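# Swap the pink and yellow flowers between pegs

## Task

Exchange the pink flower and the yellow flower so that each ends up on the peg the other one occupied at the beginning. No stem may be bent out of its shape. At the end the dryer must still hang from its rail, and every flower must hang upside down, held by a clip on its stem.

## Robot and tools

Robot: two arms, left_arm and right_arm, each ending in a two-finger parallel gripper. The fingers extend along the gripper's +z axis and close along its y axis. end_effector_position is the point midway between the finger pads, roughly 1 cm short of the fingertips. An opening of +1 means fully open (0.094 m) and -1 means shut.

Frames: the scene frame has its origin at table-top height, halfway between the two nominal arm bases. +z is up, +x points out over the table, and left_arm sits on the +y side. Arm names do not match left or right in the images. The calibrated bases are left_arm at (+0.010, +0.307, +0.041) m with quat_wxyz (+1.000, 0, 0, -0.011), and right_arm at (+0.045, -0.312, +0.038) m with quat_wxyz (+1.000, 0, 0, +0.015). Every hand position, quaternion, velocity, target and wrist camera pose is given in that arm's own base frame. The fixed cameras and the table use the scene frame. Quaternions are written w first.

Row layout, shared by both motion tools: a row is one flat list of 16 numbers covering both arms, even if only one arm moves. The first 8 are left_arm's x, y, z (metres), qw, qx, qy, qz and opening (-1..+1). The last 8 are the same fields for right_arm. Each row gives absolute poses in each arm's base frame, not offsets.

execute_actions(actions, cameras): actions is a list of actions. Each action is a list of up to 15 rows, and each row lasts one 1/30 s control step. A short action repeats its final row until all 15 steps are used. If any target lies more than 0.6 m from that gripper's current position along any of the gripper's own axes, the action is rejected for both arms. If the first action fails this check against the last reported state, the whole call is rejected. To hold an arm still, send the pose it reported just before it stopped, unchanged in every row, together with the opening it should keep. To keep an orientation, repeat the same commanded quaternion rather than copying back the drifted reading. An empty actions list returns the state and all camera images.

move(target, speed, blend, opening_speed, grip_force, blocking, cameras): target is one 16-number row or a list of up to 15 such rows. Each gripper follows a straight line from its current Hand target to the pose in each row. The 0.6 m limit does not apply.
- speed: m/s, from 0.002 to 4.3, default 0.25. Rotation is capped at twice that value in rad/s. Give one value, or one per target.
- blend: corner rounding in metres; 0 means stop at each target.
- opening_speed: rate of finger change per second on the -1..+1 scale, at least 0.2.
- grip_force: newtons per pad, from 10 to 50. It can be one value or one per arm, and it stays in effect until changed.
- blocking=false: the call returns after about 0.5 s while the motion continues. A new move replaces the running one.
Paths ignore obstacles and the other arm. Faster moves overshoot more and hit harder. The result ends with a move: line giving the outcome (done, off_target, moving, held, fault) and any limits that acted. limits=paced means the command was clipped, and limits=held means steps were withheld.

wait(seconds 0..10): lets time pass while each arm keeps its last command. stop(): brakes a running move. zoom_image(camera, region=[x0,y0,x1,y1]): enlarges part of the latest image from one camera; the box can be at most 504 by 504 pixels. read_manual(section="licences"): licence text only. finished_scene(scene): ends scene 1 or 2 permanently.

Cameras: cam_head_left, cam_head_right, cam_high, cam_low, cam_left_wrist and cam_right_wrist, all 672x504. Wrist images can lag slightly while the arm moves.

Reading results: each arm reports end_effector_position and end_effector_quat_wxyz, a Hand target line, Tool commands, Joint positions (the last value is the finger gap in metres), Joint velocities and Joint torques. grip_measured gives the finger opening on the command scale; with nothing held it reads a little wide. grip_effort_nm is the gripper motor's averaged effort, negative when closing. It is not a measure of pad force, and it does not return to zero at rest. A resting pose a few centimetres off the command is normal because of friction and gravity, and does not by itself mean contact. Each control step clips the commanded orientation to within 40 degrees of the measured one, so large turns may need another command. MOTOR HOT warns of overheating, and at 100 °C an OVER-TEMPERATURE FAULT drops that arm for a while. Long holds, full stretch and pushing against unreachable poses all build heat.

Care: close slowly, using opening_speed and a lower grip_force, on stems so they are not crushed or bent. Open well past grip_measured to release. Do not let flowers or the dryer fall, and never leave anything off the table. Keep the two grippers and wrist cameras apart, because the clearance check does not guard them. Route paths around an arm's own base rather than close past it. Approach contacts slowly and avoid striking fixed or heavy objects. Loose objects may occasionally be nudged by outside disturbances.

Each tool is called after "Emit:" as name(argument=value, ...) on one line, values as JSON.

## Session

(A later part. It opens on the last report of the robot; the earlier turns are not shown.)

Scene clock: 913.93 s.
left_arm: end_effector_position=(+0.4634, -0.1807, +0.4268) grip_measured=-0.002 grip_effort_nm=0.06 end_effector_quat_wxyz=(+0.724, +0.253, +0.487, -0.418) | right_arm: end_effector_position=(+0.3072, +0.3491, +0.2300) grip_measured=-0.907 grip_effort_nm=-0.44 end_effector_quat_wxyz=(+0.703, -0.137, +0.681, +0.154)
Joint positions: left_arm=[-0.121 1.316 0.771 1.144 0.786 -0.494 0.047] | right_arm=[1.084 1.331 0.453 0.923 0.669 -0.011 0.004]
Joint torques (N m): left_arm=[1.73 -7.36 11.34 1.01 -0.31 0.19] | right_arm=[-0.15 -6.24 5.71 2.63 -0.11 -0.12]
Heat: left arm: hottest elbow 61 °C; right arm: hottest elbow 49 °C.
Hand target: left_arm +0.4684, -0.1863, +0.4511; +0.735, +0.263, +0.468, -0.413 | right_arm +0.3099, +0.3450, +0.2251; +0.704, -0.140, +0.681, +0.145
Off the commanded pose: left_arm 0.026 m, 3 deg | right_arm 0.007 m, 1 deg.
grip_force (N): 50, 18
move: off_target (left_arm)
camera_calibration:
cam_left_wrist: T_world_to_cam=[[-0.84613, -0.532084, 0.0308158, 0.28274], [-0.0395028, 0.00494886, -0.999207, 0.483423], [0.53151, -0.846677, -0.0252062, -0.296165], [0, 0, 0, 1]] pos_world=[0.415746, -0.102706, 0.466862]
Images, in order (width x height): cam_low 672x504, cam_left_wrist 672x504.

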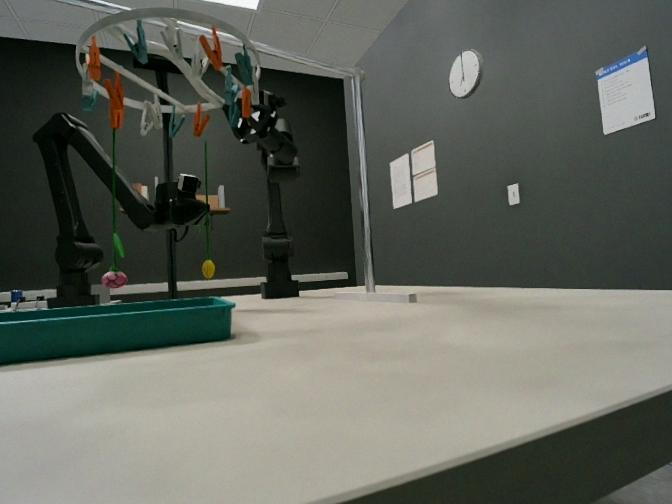

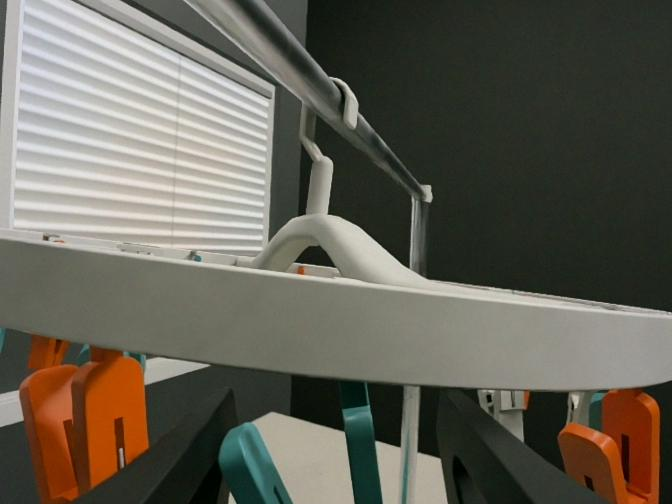

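Emit:
move(target=[0.4775,-0.1820,0.4395,0.7351,0.2634,0.4683,-0.4134,0.0,0.31,0.345,0.225,0.7045,-0.1403,0.6804,0.1452,-0.95], speed=0.04, cameras=["cam_left_wrist"])

Scene clock: 922.70 s.
left_arm: end_effector_position=(+0.4698, -0.1822, +0.4147) grip_measured=-0.002 grip_effort_nm=0.06 end_effector_quat_wxyz=(+0.719, +0.253, +0.492, -0.420) | right_arm: end_effector_position=(+0.3072, +0.3491, +0.2300) grip_measured=-0.907 grip_effort_nm=-0.44 end_effector_quat_wxyz=(+0.703, -0.137, +0.681, +0.154)
Joint positions: left_arm=[-0.121 1.348 0.771 1.161 0.792 -0.494 0.047] | right_arm=[1.084 1.331 0.453 0.923 0.669 -0.011 0.004]
Joint torques (N m): left_arm=[2.78 -7.12 11.11 2.18 -0.08 0.04] | right_arm=[-0.21 -6.18 5.68 2.67 -0.1 -0.11]
Heat: left arm: hottest elbow 60 °C; right arm: hottest elbow 48 °C.
Hand target: left_arm +0.4760, -0.1815, +0.4389; +0.735, +0.263, +0.469, -0.413 | right_arm +0.3099, +0.3450, +0.2251; +0.704, -0.140, +0.681, +0.145
Off the commanded pose: left_arm 0.026 m, 4 deg | right_arm 0.007 m, 1 deg.
grip_force (N): 50, 18
move: off_target (left_arm)
camera_calibration:
cam_left_wrist: T_world_to_cam=[[-0.848213, -0.528245, 0.0386272, 0.286127], [-0.0521007, 0.010639, -0.998585, 0.478395], [0.527087, -0.849025, -0.0365461, -0.294867], [0, 0, 0, 1]] pos_world=[0.423042, -0.104294, 0.45589]
Images, in order (width x height): cam_left_wrist 672x504.

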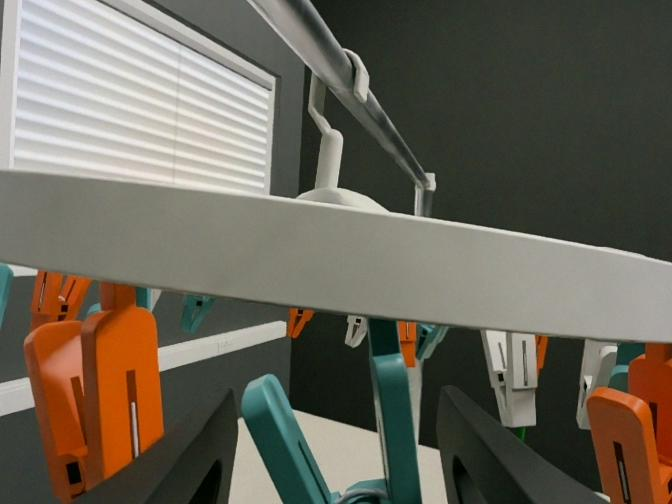

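Emit:
move(target=[0.4772,-0.1835,0.4475,0.7351,0.2634,0.4683,-0.4134,0.0,0.31,0.345,0.225,0.7045,-0.1403,0.6804,0.1452,-0.95], speed=0.04, cameras=["cam_left_wrist"])

Scene clock: 927.97 s.
left_arm: end_effector_position=(+0.4709, -0.1824, +0.4202) grip_measured=-0.002 grip_effort_nm=0.06 end_effector_quat_wxyz=(+0.722, +0.255, +0.488, -0.419) | right_arm: end_effector_position=(+0.3072, +0.3491, +0.2300) grip_measured=-0.907 grip_effort_nm=-0.44 end_effector_quat_wxyz=(+0.703, -0.137, +0.681, +0.154)
Joint positions: left_arm=[-0.121 1.348 0.782 1.162 0.792 -0.494 0.047] | right_arm=[1.084 1.331 0.453 0.923 0.669 -0.011 0.004]
Joint torques (N m): left_arm=[2.55 -8.18 11.21 1.11 -0.19 0.07] | right_arm=[-0.26 -6.18 5.68 2.67 -0.09 -0.11]
Heat: left arm: hottest elbow 60 °C; right arm: hottest elbow 48 °C.
Hand target: left_arm +0.4755, -0.1829, +0.4471; +0.735, +0.263, +0.468, -0.413 | right_arm +0.3099, +0.3450, +0.2251; +0.704, -0.140, +0.681, +0.145
Off the commanded pose: left_arm 0.028 m, 3 deg | right_arm 0.007 m, 1 deg.
grip_force (N): 50, 18
move: off_target (left_arm)
camera_calibration:
cam_left_wrist: T_world_to_cam=[[-0.848574, -0.528238, 0.0297705, 0.290606], [-0.0407535, 0.00915855, -0.999127, 0.478483], [0.527505, -0.849047, -0.0292993, -0.298479], [0, 0, 0, 1]] pos_world=[0.42355, -0.104295, 0.460668]
Images, in order (width x height): cam_left_wrist 672x504.

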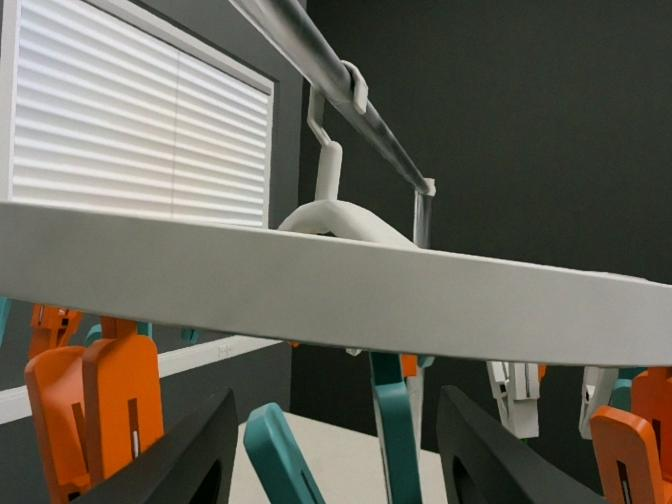

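Emit:
move(target=[0.4772,-0.1835,0.4475,0.7351,0.2634,0.4683,-0.4134,-0.78,0.31,0.345,0.225,0.7045,-0.1403,0.6804,0.1452,-0.95], speed=0.04, opening_speed=0.4, cameras=["all"])

Emit:
zoom_image(camera="cam_low", region=[205, 70, 275, 160])

Emit:
zoom_image(camera="cam_high", region=[330, 120, 400, 190])

Emit:
zoom_image(camera="cam_head_left", region=[200, 0, 270, 100])

Emit:
zoom_image(camera="cam_head_right", region=[185, 10, 255, 110])

Scene clock: 934.63 s.
left_arm: end_effector_position=(+0.4709, -0.1824, +0.4202) grip_measured=-0.591 grip_effort_nm=-1.06 end_effector_quat_wxyz=(+0.722, +0.255, +0.488, -0.419) | right_arm: end_effector_position=(+0.3072, +0.3491, +0.2300) grip_measured=-0.907 grip_effort_nm=-0.44 end_effector_quat_wxyz=(+0.703, -0.137, +0.681, +0.154)
Joint positions: left_arm=[-0.121 1.348 0.782 1.162 0.792 -0.494 0.019] | right_arm=[1.084 1.331 0.453 0.923 0.669 -0.011 0.004]
Joint torques (N m): left_arm=[2.55 -8.18 11.22 1.14 -0.19 0.07] | right_arm=[-0.15 -6.3 5.65 2.66 -0.11 -0.12]
Heat: left arm: hottest elbow 60 °C; right arm: hottest elbow 47 °C.
Hand target: left_arm +0.4755, -0.1829, +0.4471; +0.735, +0.263, +0.468, -0.413 | right_arm +0.3099, +0.3450, +0.2251; +0.704, -0.140, +0.681, +0.145
Off the commanded pose: left_arm 0.028 m, 3 deg | right_arm 0.007 m, 1 deg.
grip_force (N): 50, 18
move: off_target (left_arm)
camera_calibration:
cam_left_wrist: T_world_to_cam=[[-0.848574, -0.528238, 0.0297705, 0.290606], [-0.0407535, 0.00915855, -0.999127, 0.478483], [0.527505, -0.849047, -0.0292993, -0.298479], [0, 0, 0, 1]] pos_world=[0.42355, -0.104295, 0.460668]
cam_right_wrist: T_world_to_cam=[[0.408267, -0.912828, -0.00797249, 0.193938], [-0.352375, -0.149533, -0.923835, 0.413248], [0.842111, 0.37998, -0.382707, -0.214441], [0, 0, 0, 1]] pos_world=[0.247023, 0.32031, 0.301251]

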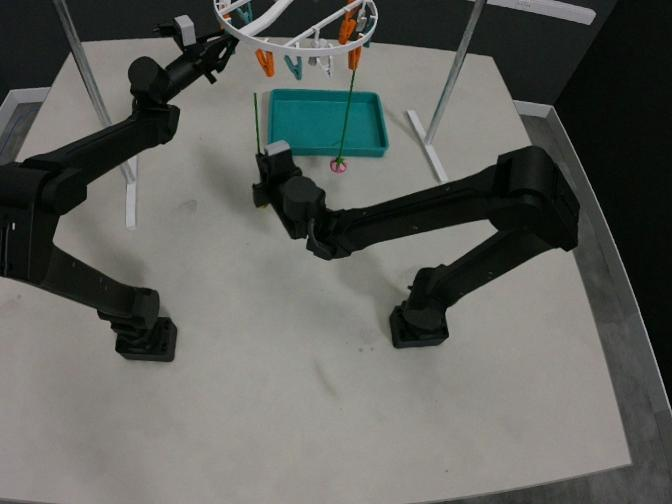

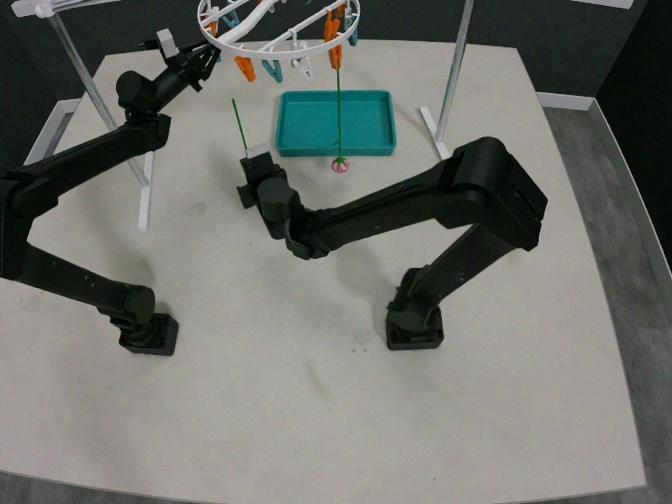

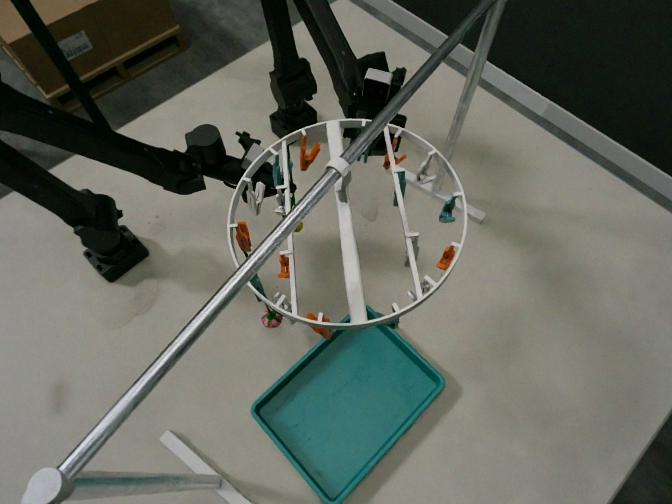

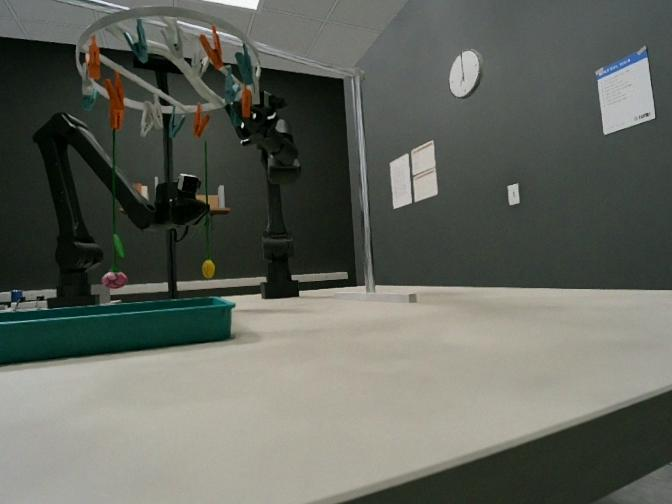

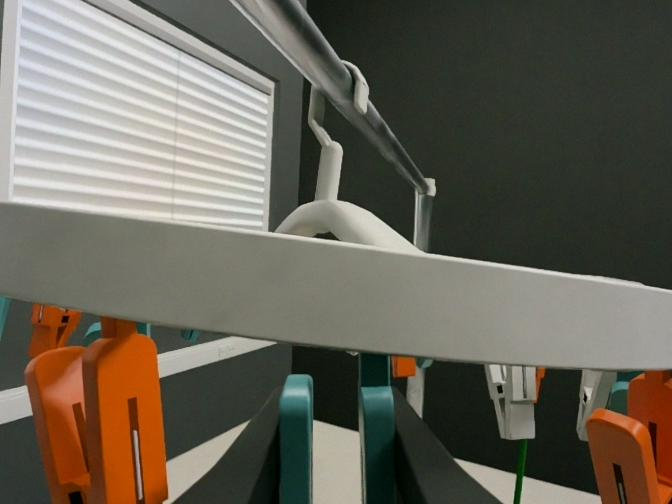

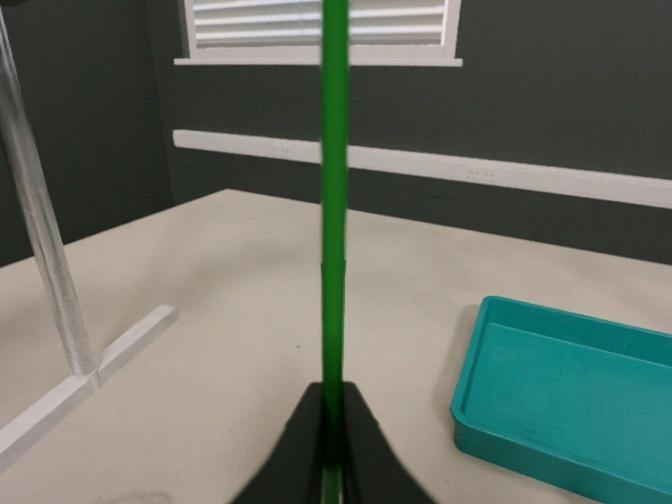

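Scaled by 5.600 from the camera's 672x504 image, which has a finer 960x720 frame.

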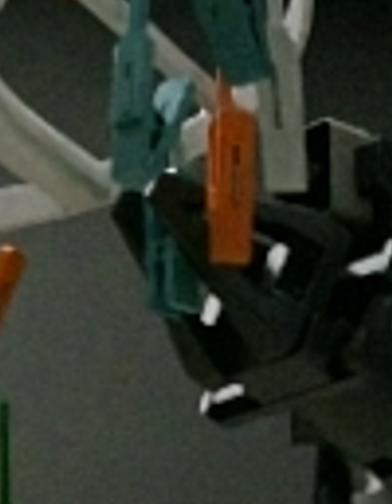

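Scaled by 7.200 from the camera's 672x504 image, which has a finer 960x720 frame.

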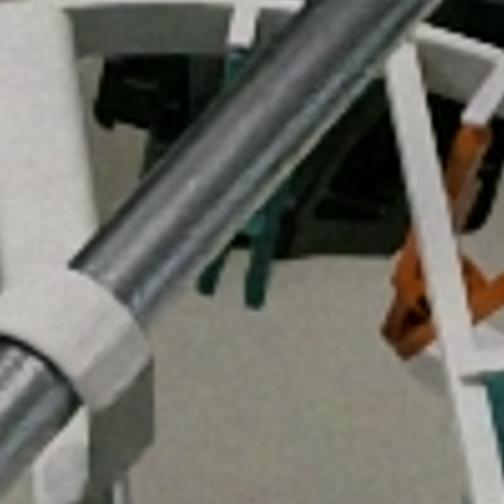

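Scaled by 5.040 from the camera's 672x504 image, which has a finer 960x720 frame.

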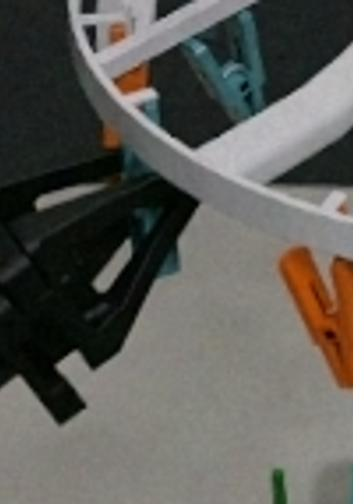

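Scaled by 5.040 from the camera's 672x504 image, which has a finer 960x720 frame.

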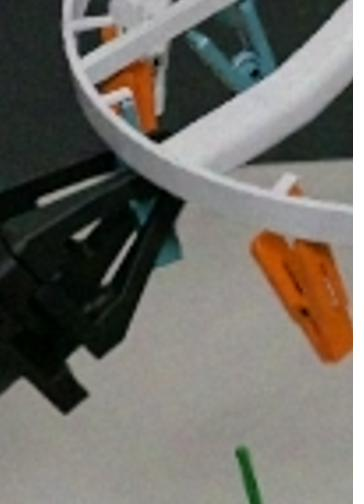

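Emit:
move(target=[0.4772,-0.1835,0.4475,0.7351,0.2634,0.4683,-0.4134,-0.78,0.439,0.393,0.247,0.7045,-0.1403,0.6804,0.1452,-0.95], speed=0.12, cameras=["cam_low", "cam_high", "cam_head_left", "cam_head_right"])

Emit:
zoom_image(camera="cam_low", region=[200, 90, 270, 180])

Emit:
zoom_image(camera="cam_high", region=[330, 130, 400, 230])

Emit:
zoom_image(camera="cam_head_left", region=[210, 20, 280, 120])

Emit:
zoom_image(camera="cam_head_right", region=[195, 30, 265, 130])

Scene clock: 954.33 s.
left_arm: end_effector_position=(+0.4709, -0.1824, +0.4202) grip_measured=-0.591 grip_effort_nm=-1.06 end_effector_quat_wxyz=(+0.722, +0.255, +0.488, -0.419) | right_arm: end_effector_position=(+0.4253, +0.3838, +0.2321) grip_measured=-0.907 grip_effort_nm=-0.44 end_effector_quat_wxyz=(+0.696, -0.146, +0.688, +0.143)
Joint positions: left_arm=[-0.121 1.348 0.782 1.162 0.792 -0.494 0.019] | right_arm=[0.869 1.542 0.715 0.838 0.457 -0.011 0.004]
Joint torques (N m): left_arm=[2.55 -8.18 11.22 1.11 -0.19 0.07] | right_arm=[-0.03 -11.16 10.29 1.72 -0.09 -0.03]
Heat: left arm: hottest elbow 61 °C; right arm: hottest elbow 46 °C.
Hand target: left_arm +0.4755, -0.1829, +0.4471; +0.735, +0.263, +0.468, -0.413 | right_arm +0.4381, +0.3920, +0.2471; +0.705, -0.140, +0.680, +0.145
Off the commanded pose: left_arm 0.028 m, 3 deg | right_arm 0.022 m, 2 deg.
grip_force (N): 50, 18
move: off_target (left_arm, right_arm)
Images, in order (width x height): cam_head_left 672x504, cam_head_right 672x504, cam_high 672x504, cam_low 672x504.

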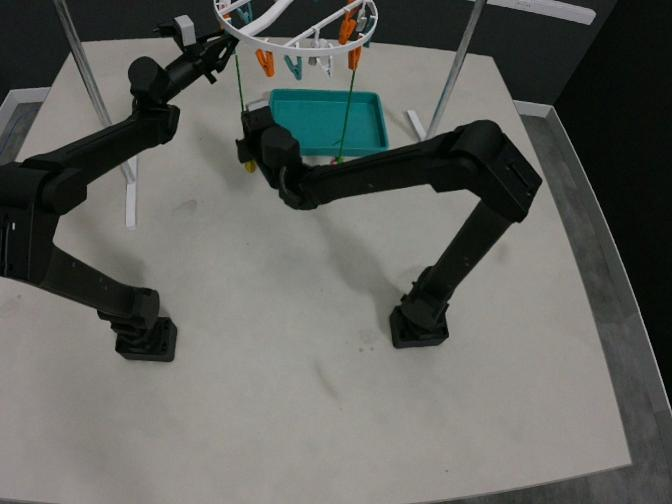

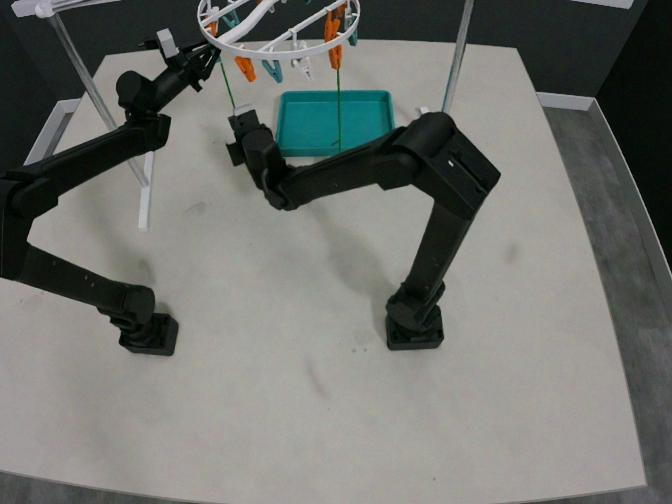

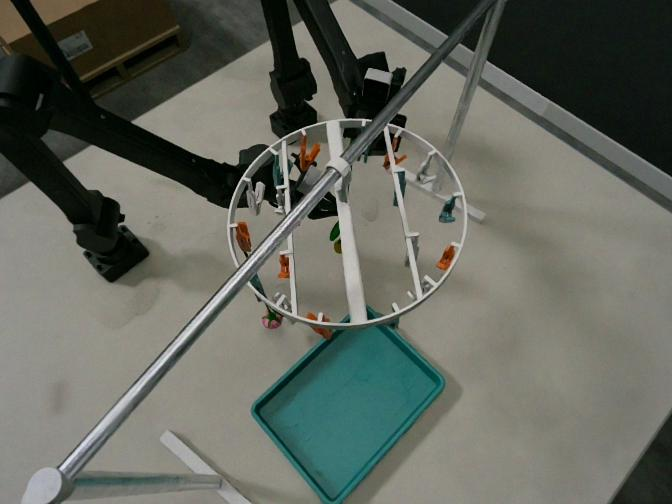

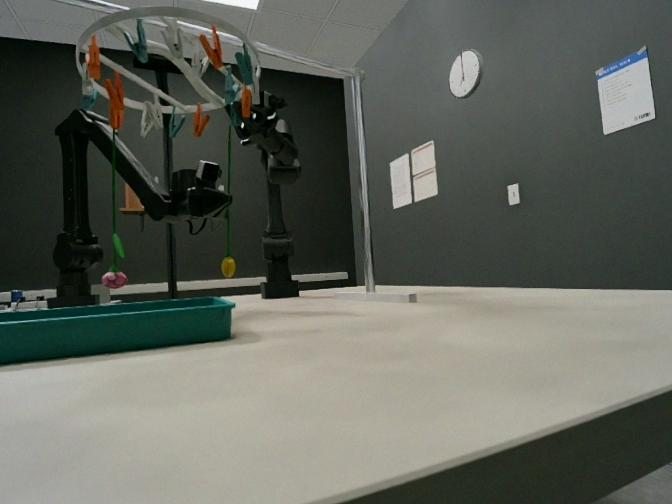

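Scaled by 5.600 from the camera's 672x504 image, which has a finer 960x720 frame.

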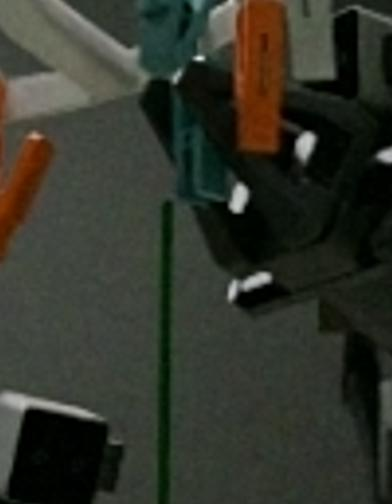

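Scaled by 5.040 from the camera's 672x504 image, which has a finer 960x720 frame.

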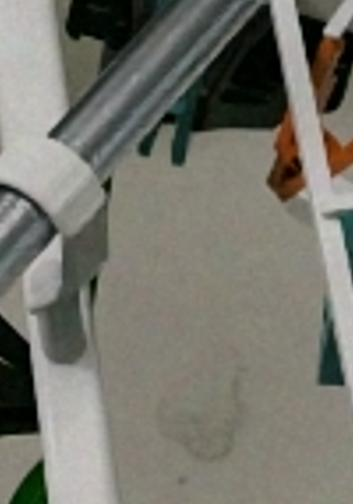

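Scaled by 5.040 from the camera's 672x504 image, which has a finer 960x720 frame.

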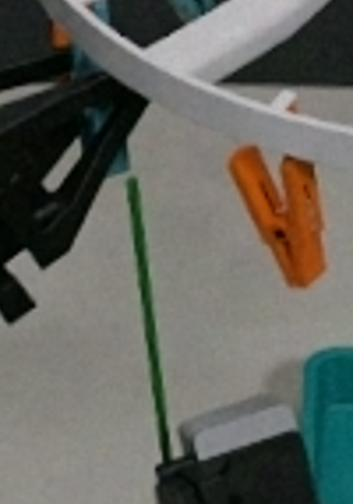

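Scaled by 5.040 from the camera's 672x504 image, which has a finer 960x720 frame.

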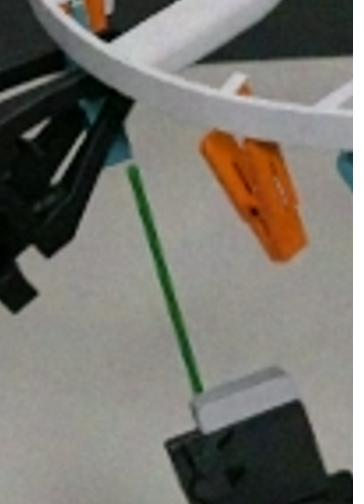

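Emit:
move(target=[0.4772,-0.1835,0.4475,0.7351,0.2634,0.4683,-0.4134,-0.78,0.446,0.4035,0.228,0.7045,-0.1403,0.6804,0.1452,-0.95], speed=0.06, cameras=["cam_low", "cam_high", "cam_head_left", "cam_head_right"])

Emit:
zoom_image(camera="cam_low", region=[215, 95, 265, 155])

Emit:
zoom_image(camera="cam_high", region=[330, 130, 400, 260])

Emit:
zoom_image(camera="cam_head_left", region=[210, 20, 270, 100])

Emit:
zoom_image(camera="cam_head_right", region=[195, 30, 255, 110])

Scene clock: 978.10 s.
left_arm: end_effector_position=(+0.4709, -0.1824, +0.4202) grip_measured=-0.591 grip_effort_nm=-1.06 end_effector_quat_wxyz=(+0.722, +0.255, +0.488, -0.419) | right_arm: end_effector_position=(+0.4337, +0.3938, +0.2081) grip_measured=-0.907 grip_effort_nm=-0.44 end_effector_quat_wxyz=(+0.689, -0.152, +0.695, +0.138)
Joint positions: left_arm=[-0.121 1.348 0.782 1.162 0.792 -0.494 0.019] | right_arm=[0.869 1.616 0.737 0.864 0.457 -0.011 0.004]
Joint torques (N m): left_arm=[2.55 -8.12 11.22 1.11 -0.19 0.07] | right_arm=[0.03 -12.28 9.76 2.73 0.08 -0.02]
Heat: left arm: hottest elbow 62 °C; right arm: hottest elbow 47 °C.
Hand target: left_arm +0.4755, -0.1829, +0.4471; +0.735, +0.263, +0.468, -0.413 | right_arm +0.4450, +0.4024, +0.2282; +0.704, -0.140, +0.680, +0.145
Off the commanded pose: left_arm 0.028 m, 3 deg | right_arm 0.025 m, 3 deg.
grip_force (N): 50, 18
move: off_target (left_arm, right_arm)
Images, in order (width x height): cam_head_left 672x504, cam_head_right 672x504, cam_high 672x504, cam_low 672x504.

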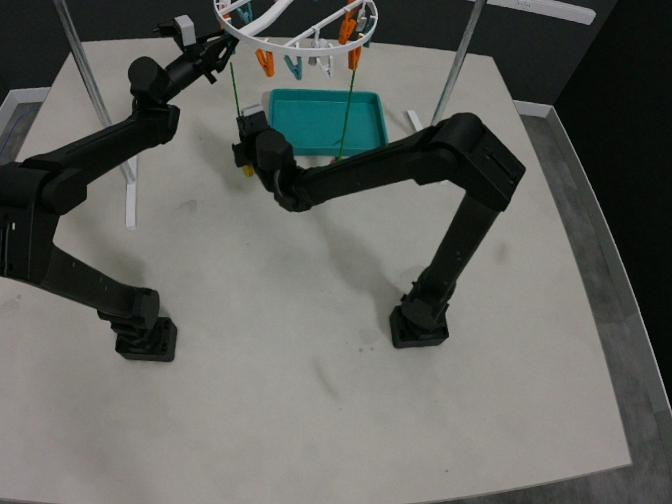

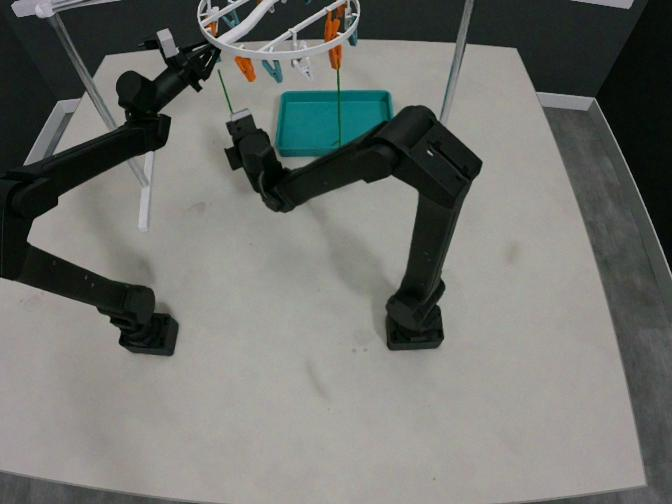

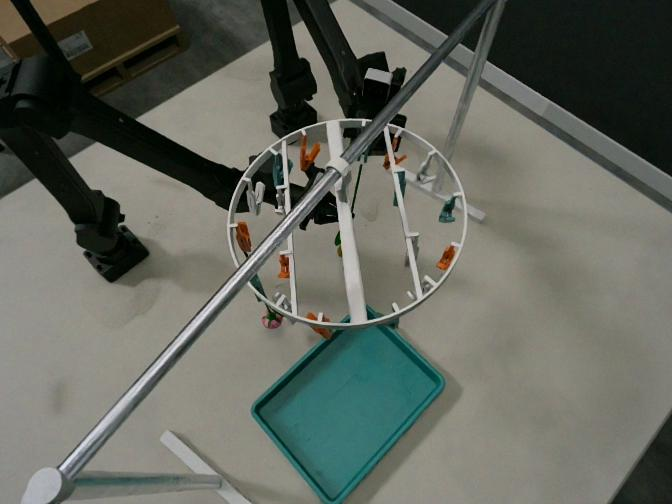

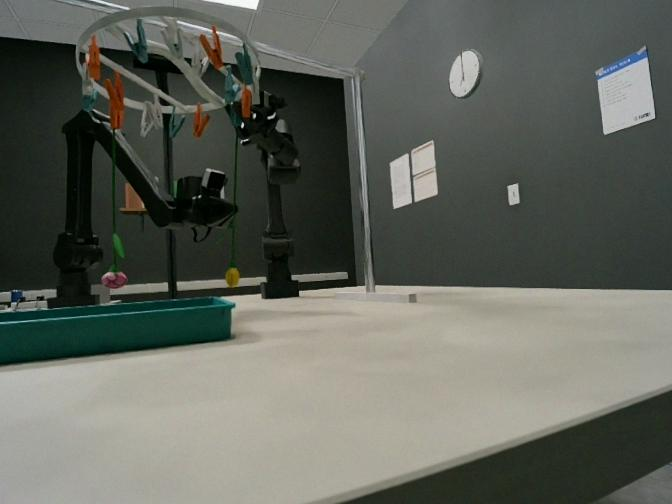

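Scaled by 8.400 from the camera's 672x504 image, which has a finer 960x720 frame.

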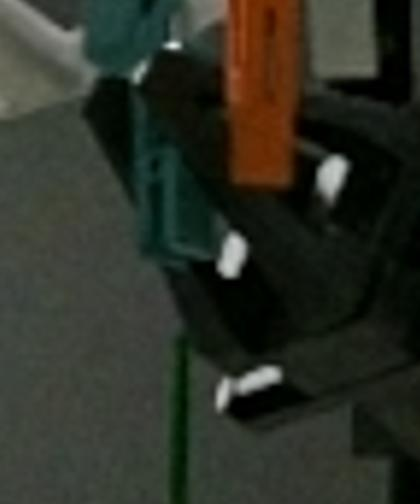

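Scaled by 3.877 from the camera's 672x504 image, which has a finer 960x720 frame.

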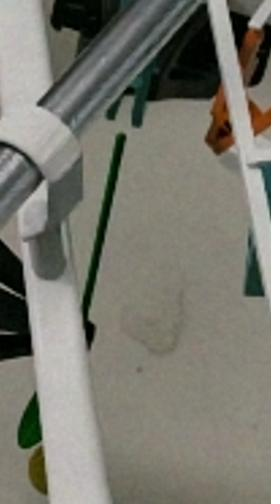

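Scaled by 6.300 from the camera's 672x504 image, which has a finer 960x720 frame.

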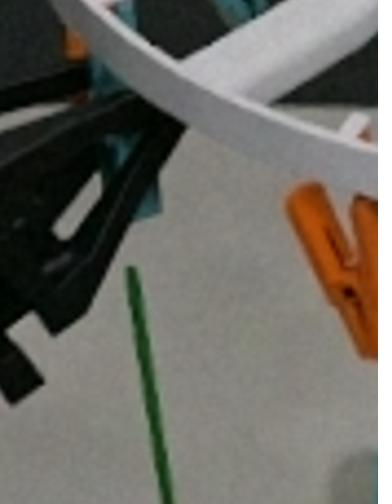

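Scaled by 6.300 from the camera's 672x504 image, which has a finer 960x720 frame.

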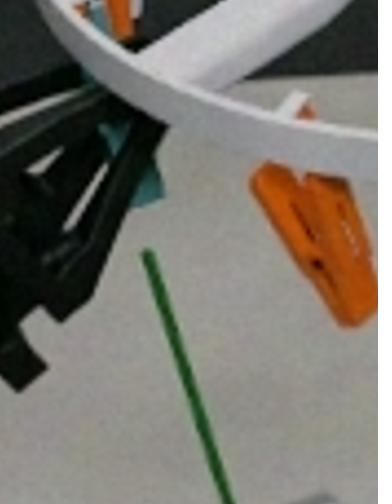

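Emit:
move(target=[0.4772,-0.1835,0.4475,0.7351,0.2634,0.4683,-0.4134,-0.78,0.4464,0.4030,0.236,0.6967,-0.1419,0.6883,0.1436,-0.95], speed=0.04, cameras=["cam_low", "cam_high", "cam_head_left", "cam_head_right"])

Emit:
zoom_image(camera="cam_low", region=[215, 95, 265, 155])

Emit:
zoom_image(camera="cam_high", region=[340, 140, 390, 200])

Emit:
zoom_image(camera="cam_head_left", region=[210, 20, 270, 100])

Emit:
zoom_image(camera="cam_head_right", region=[195, 30, 255, 110])

Scene clock: 1001.43 s.
left_arm: end_effector_position=(+0.4709, -0.1824, +0.4202) grip_measured=-0.591 grip_effort_nm=-1.06 end_effector_quat_wxyz=(+0.722, +0.255, +0.488, -0.419) | right_arm: end_effector_position=(+0.4347, +0.3950, +0.2093) grip_measured=-0.907 grip_effort_nm=-0.44 end_effector_quat_wxyz=(+0.683, -0.157, +0.701, +0.133)
Joint positions: left_arm=[-0.121 1.348 0.782 1.162 0.792 -0.494 0.019] | right_arm=[0.869 1.604 0.746 0.823 0.457 -0.011 0.004]
Joint torques (N m): left_arm=[2.55 -8.18 11.21 1.11 -0.19 0.07] | right_arm=[-0.03 -14.15 9.94 1.72 0.03 0.08]
Heat: left arm: hottest elbow 62 °C; right arm: hottest elbow 48 °C.
Hand target: left_arm +0.4755, -0.1829, +0.4471; +0.735, +0.263, +0.468, -0.413 | right_arm +0.4453, +0.4017, +0.2363; +0.697, -0.142, +0.688, +0.144
Off the commanded pose: left_arm 0.028 m, 3 deg | right_arm 0.030 m, 3 deg.
grip_force (N): 50, 18
move: off_target (left_arm, right_arm)
Images, in order (width x height): cam_head_left 672x504, cam_head_right 672x504, cam_high 672x504, cam_low 672x504.

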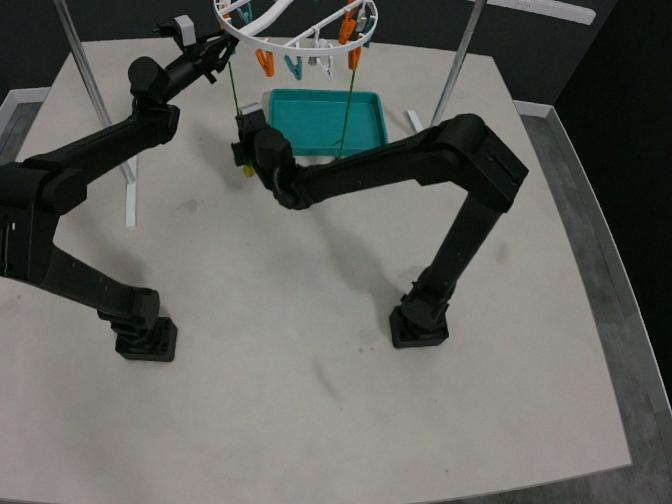

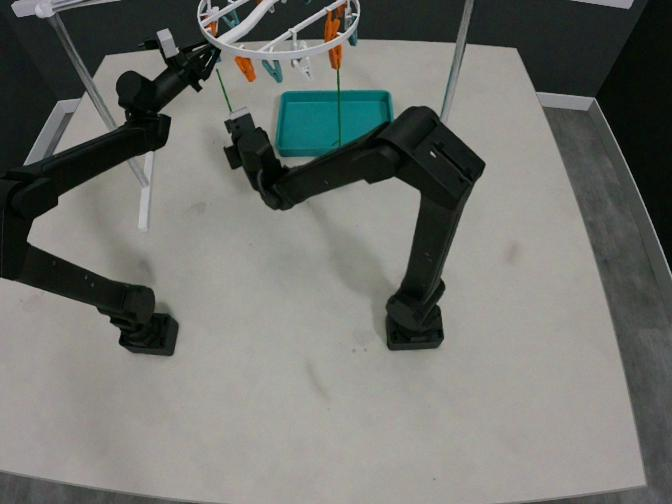

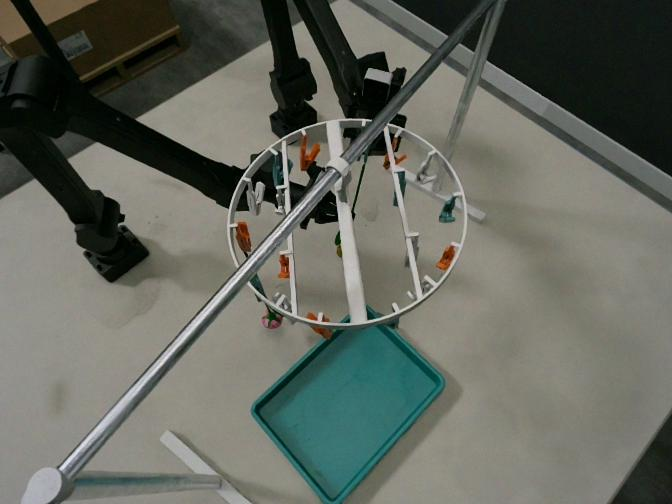

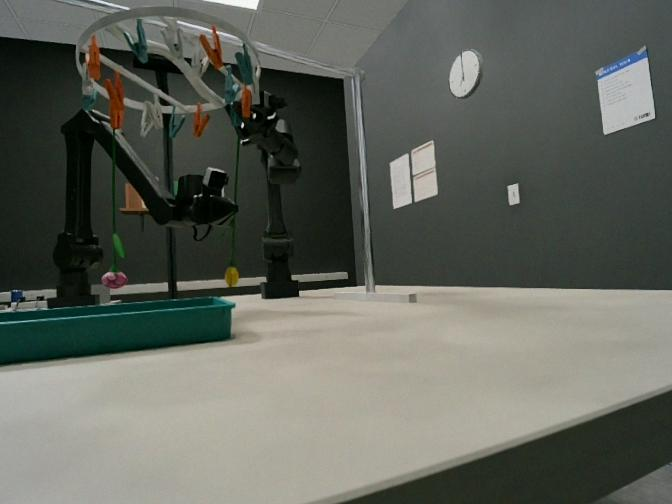

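Scaled by 8.400 from the camera's 672x504 image, which has a finer 960x720 frame.

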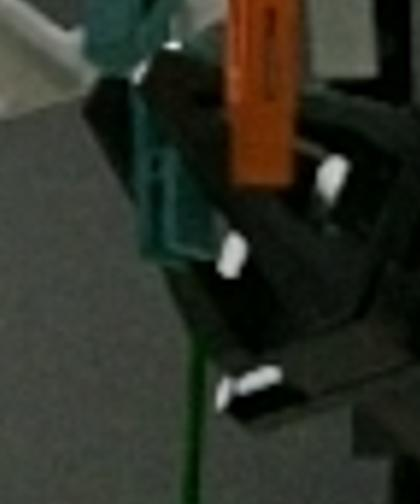

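Scaled by 8.400 from the camera's 672x504 image, which has a finer 960x720 frame.

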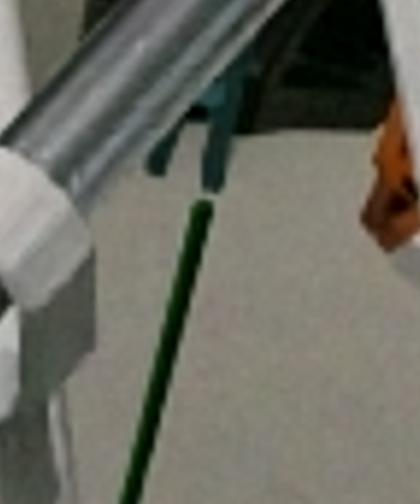

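Scaled by 6.300 from the camera's 672x504 image, which has a finer 960x720 frame.

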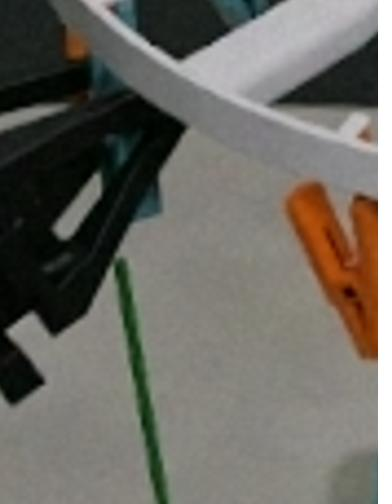

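Scaled by 6.300 from the camera's 672x504 image, which has a finer 960x720 frame.

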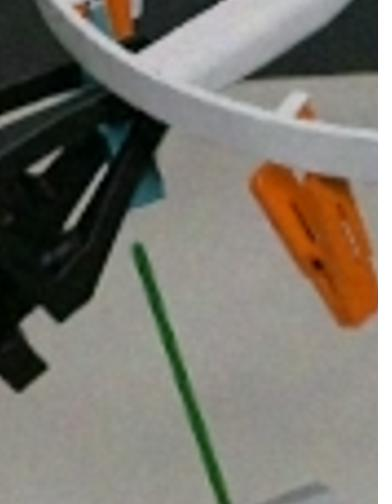

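Emit:
move(target=[0.4772,-0.1835,0.4475,0.7351,0.2634,0.4683,-0.4134,-0.78,0.4420,0.3990,0.246,0.6967,-0.1419,0.6883,0.1436,-0.95], speed=0.04, cameras=["cam_low", "cam_high", "cam_head_left", "cam_head_right"])

Emit:
zoom_image(camera="cam_low", region=[215, 95, 265, 155])

Emit:
zoom_image(camera="cam_high", region=[340, 140, 390, 200])

Emit:
zoom_image(camera="cam_head_left", region=[210, 20, 270, 100])

Emit:
zoom_image(camera="cam_head_right", region=[195, 30, 255, 110])

Scene clock: 1013.23 s.
left_arm: end_effector_position=(+0.4709, -0.1824, +0.4202) grip_measured=-0.591 grip_effort_nm=-1.06 end_effector_quat_wxyz=(+0.722, +0.255, +0.488, -0.419) | right_arm: end_effector_position=(+0.4327, +0.3926, +0.2220) grip_measured=-0.907 grip_effort_nm=-0.44 end_effector_quat_wxyz=(+0.685, -0.155, +0.699, +0.135)
Joint positions: left_arm=[-0.121 1.348 0.782 1.162 0.792 -0.494 0.019] | right_arm=[0.869 1.57 0.746 0.795 0.457 -0.011 0.004]
Joint torques (N m): left_arm=[2.55 -8.12 11.21 1.11 -0.19 0.07] | right_arm=[0.38 -13.74 9.7 1.68 0.08 0.09]
Heat: left arm: hottest elbow 63 °C; right arm: hottest elbow 51 °C.
Hand target: left_arm +0.4755, -0.1829, +0.4471; +0.735, +0.263, +0.468, -0.413 | right_arm +0.4412, +0.3981, +0.2461; +0.697, -0.142, +0.688, +0.144
Off the commanded pose: left_arm 0.028 m, 3 deg | right_arm 0.027 m, 3 deg.
grip_force (N): 50, 18
move: off_target (left_arm, right_arm)
Images, in order (width x height): cam_head_left 672x504, cam_head_right 672x504, cam_high 672x504, cam_low 672x504.

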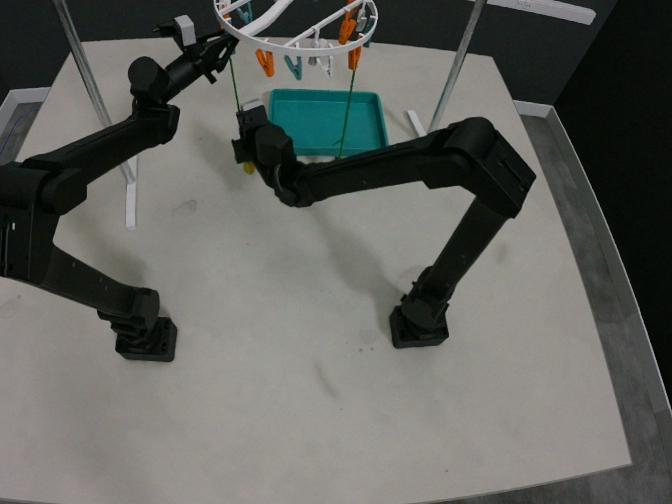

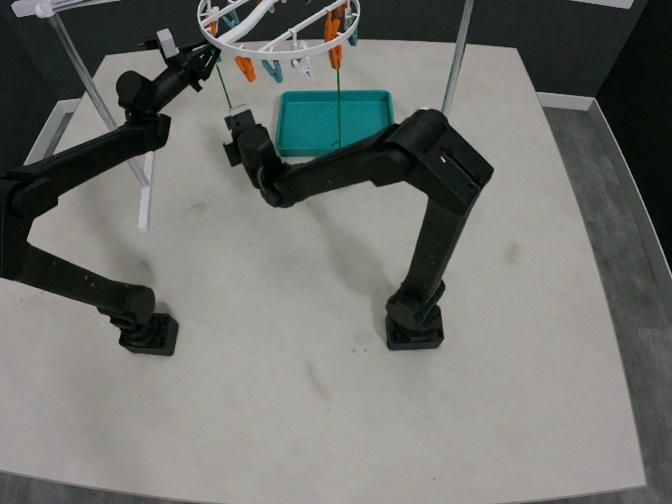

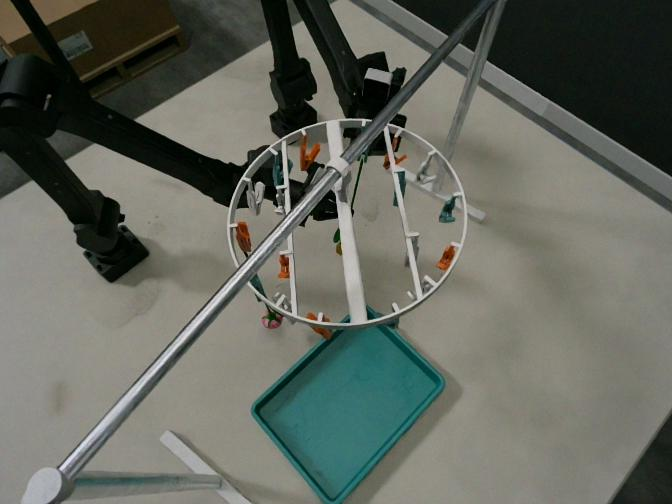

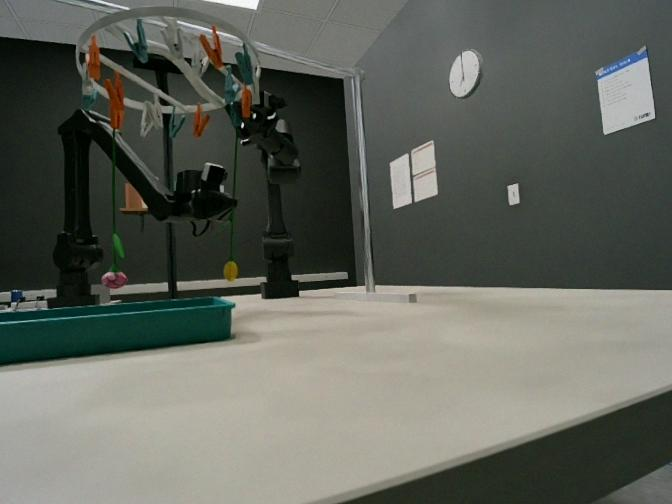

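Scaled by 8.400 from the camera's 672x504 image, which has a finer 960x720 frame.

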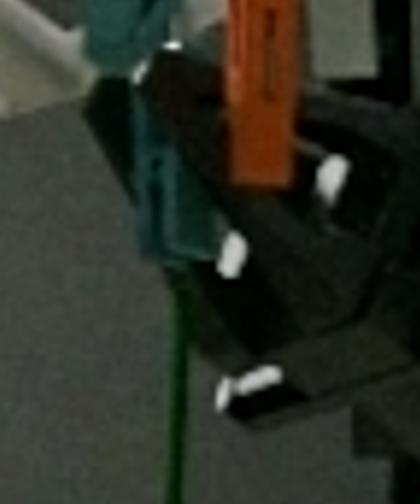

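Scaled by 8.400 from the camera's 672x504 image, which has a finer 960x720 frame.

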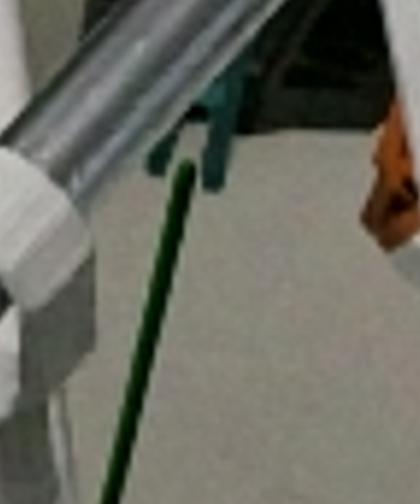

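Scaled by 6.300 from the camera's 672x504 image, which has a finer 960x720 frame.

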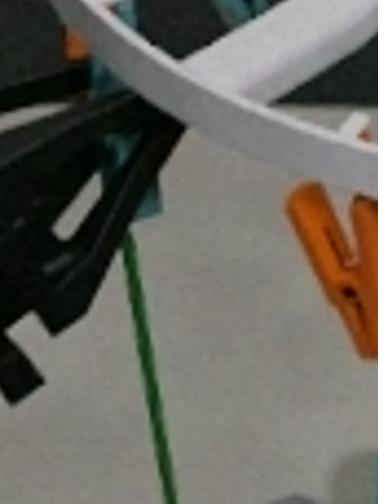

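Scaled by 6.300 from the camera's 672x504 image, which has a finer 960x720 frame.

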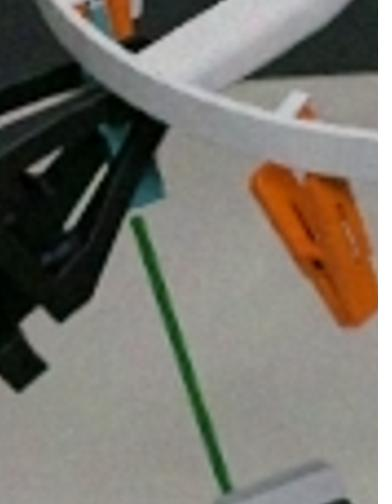

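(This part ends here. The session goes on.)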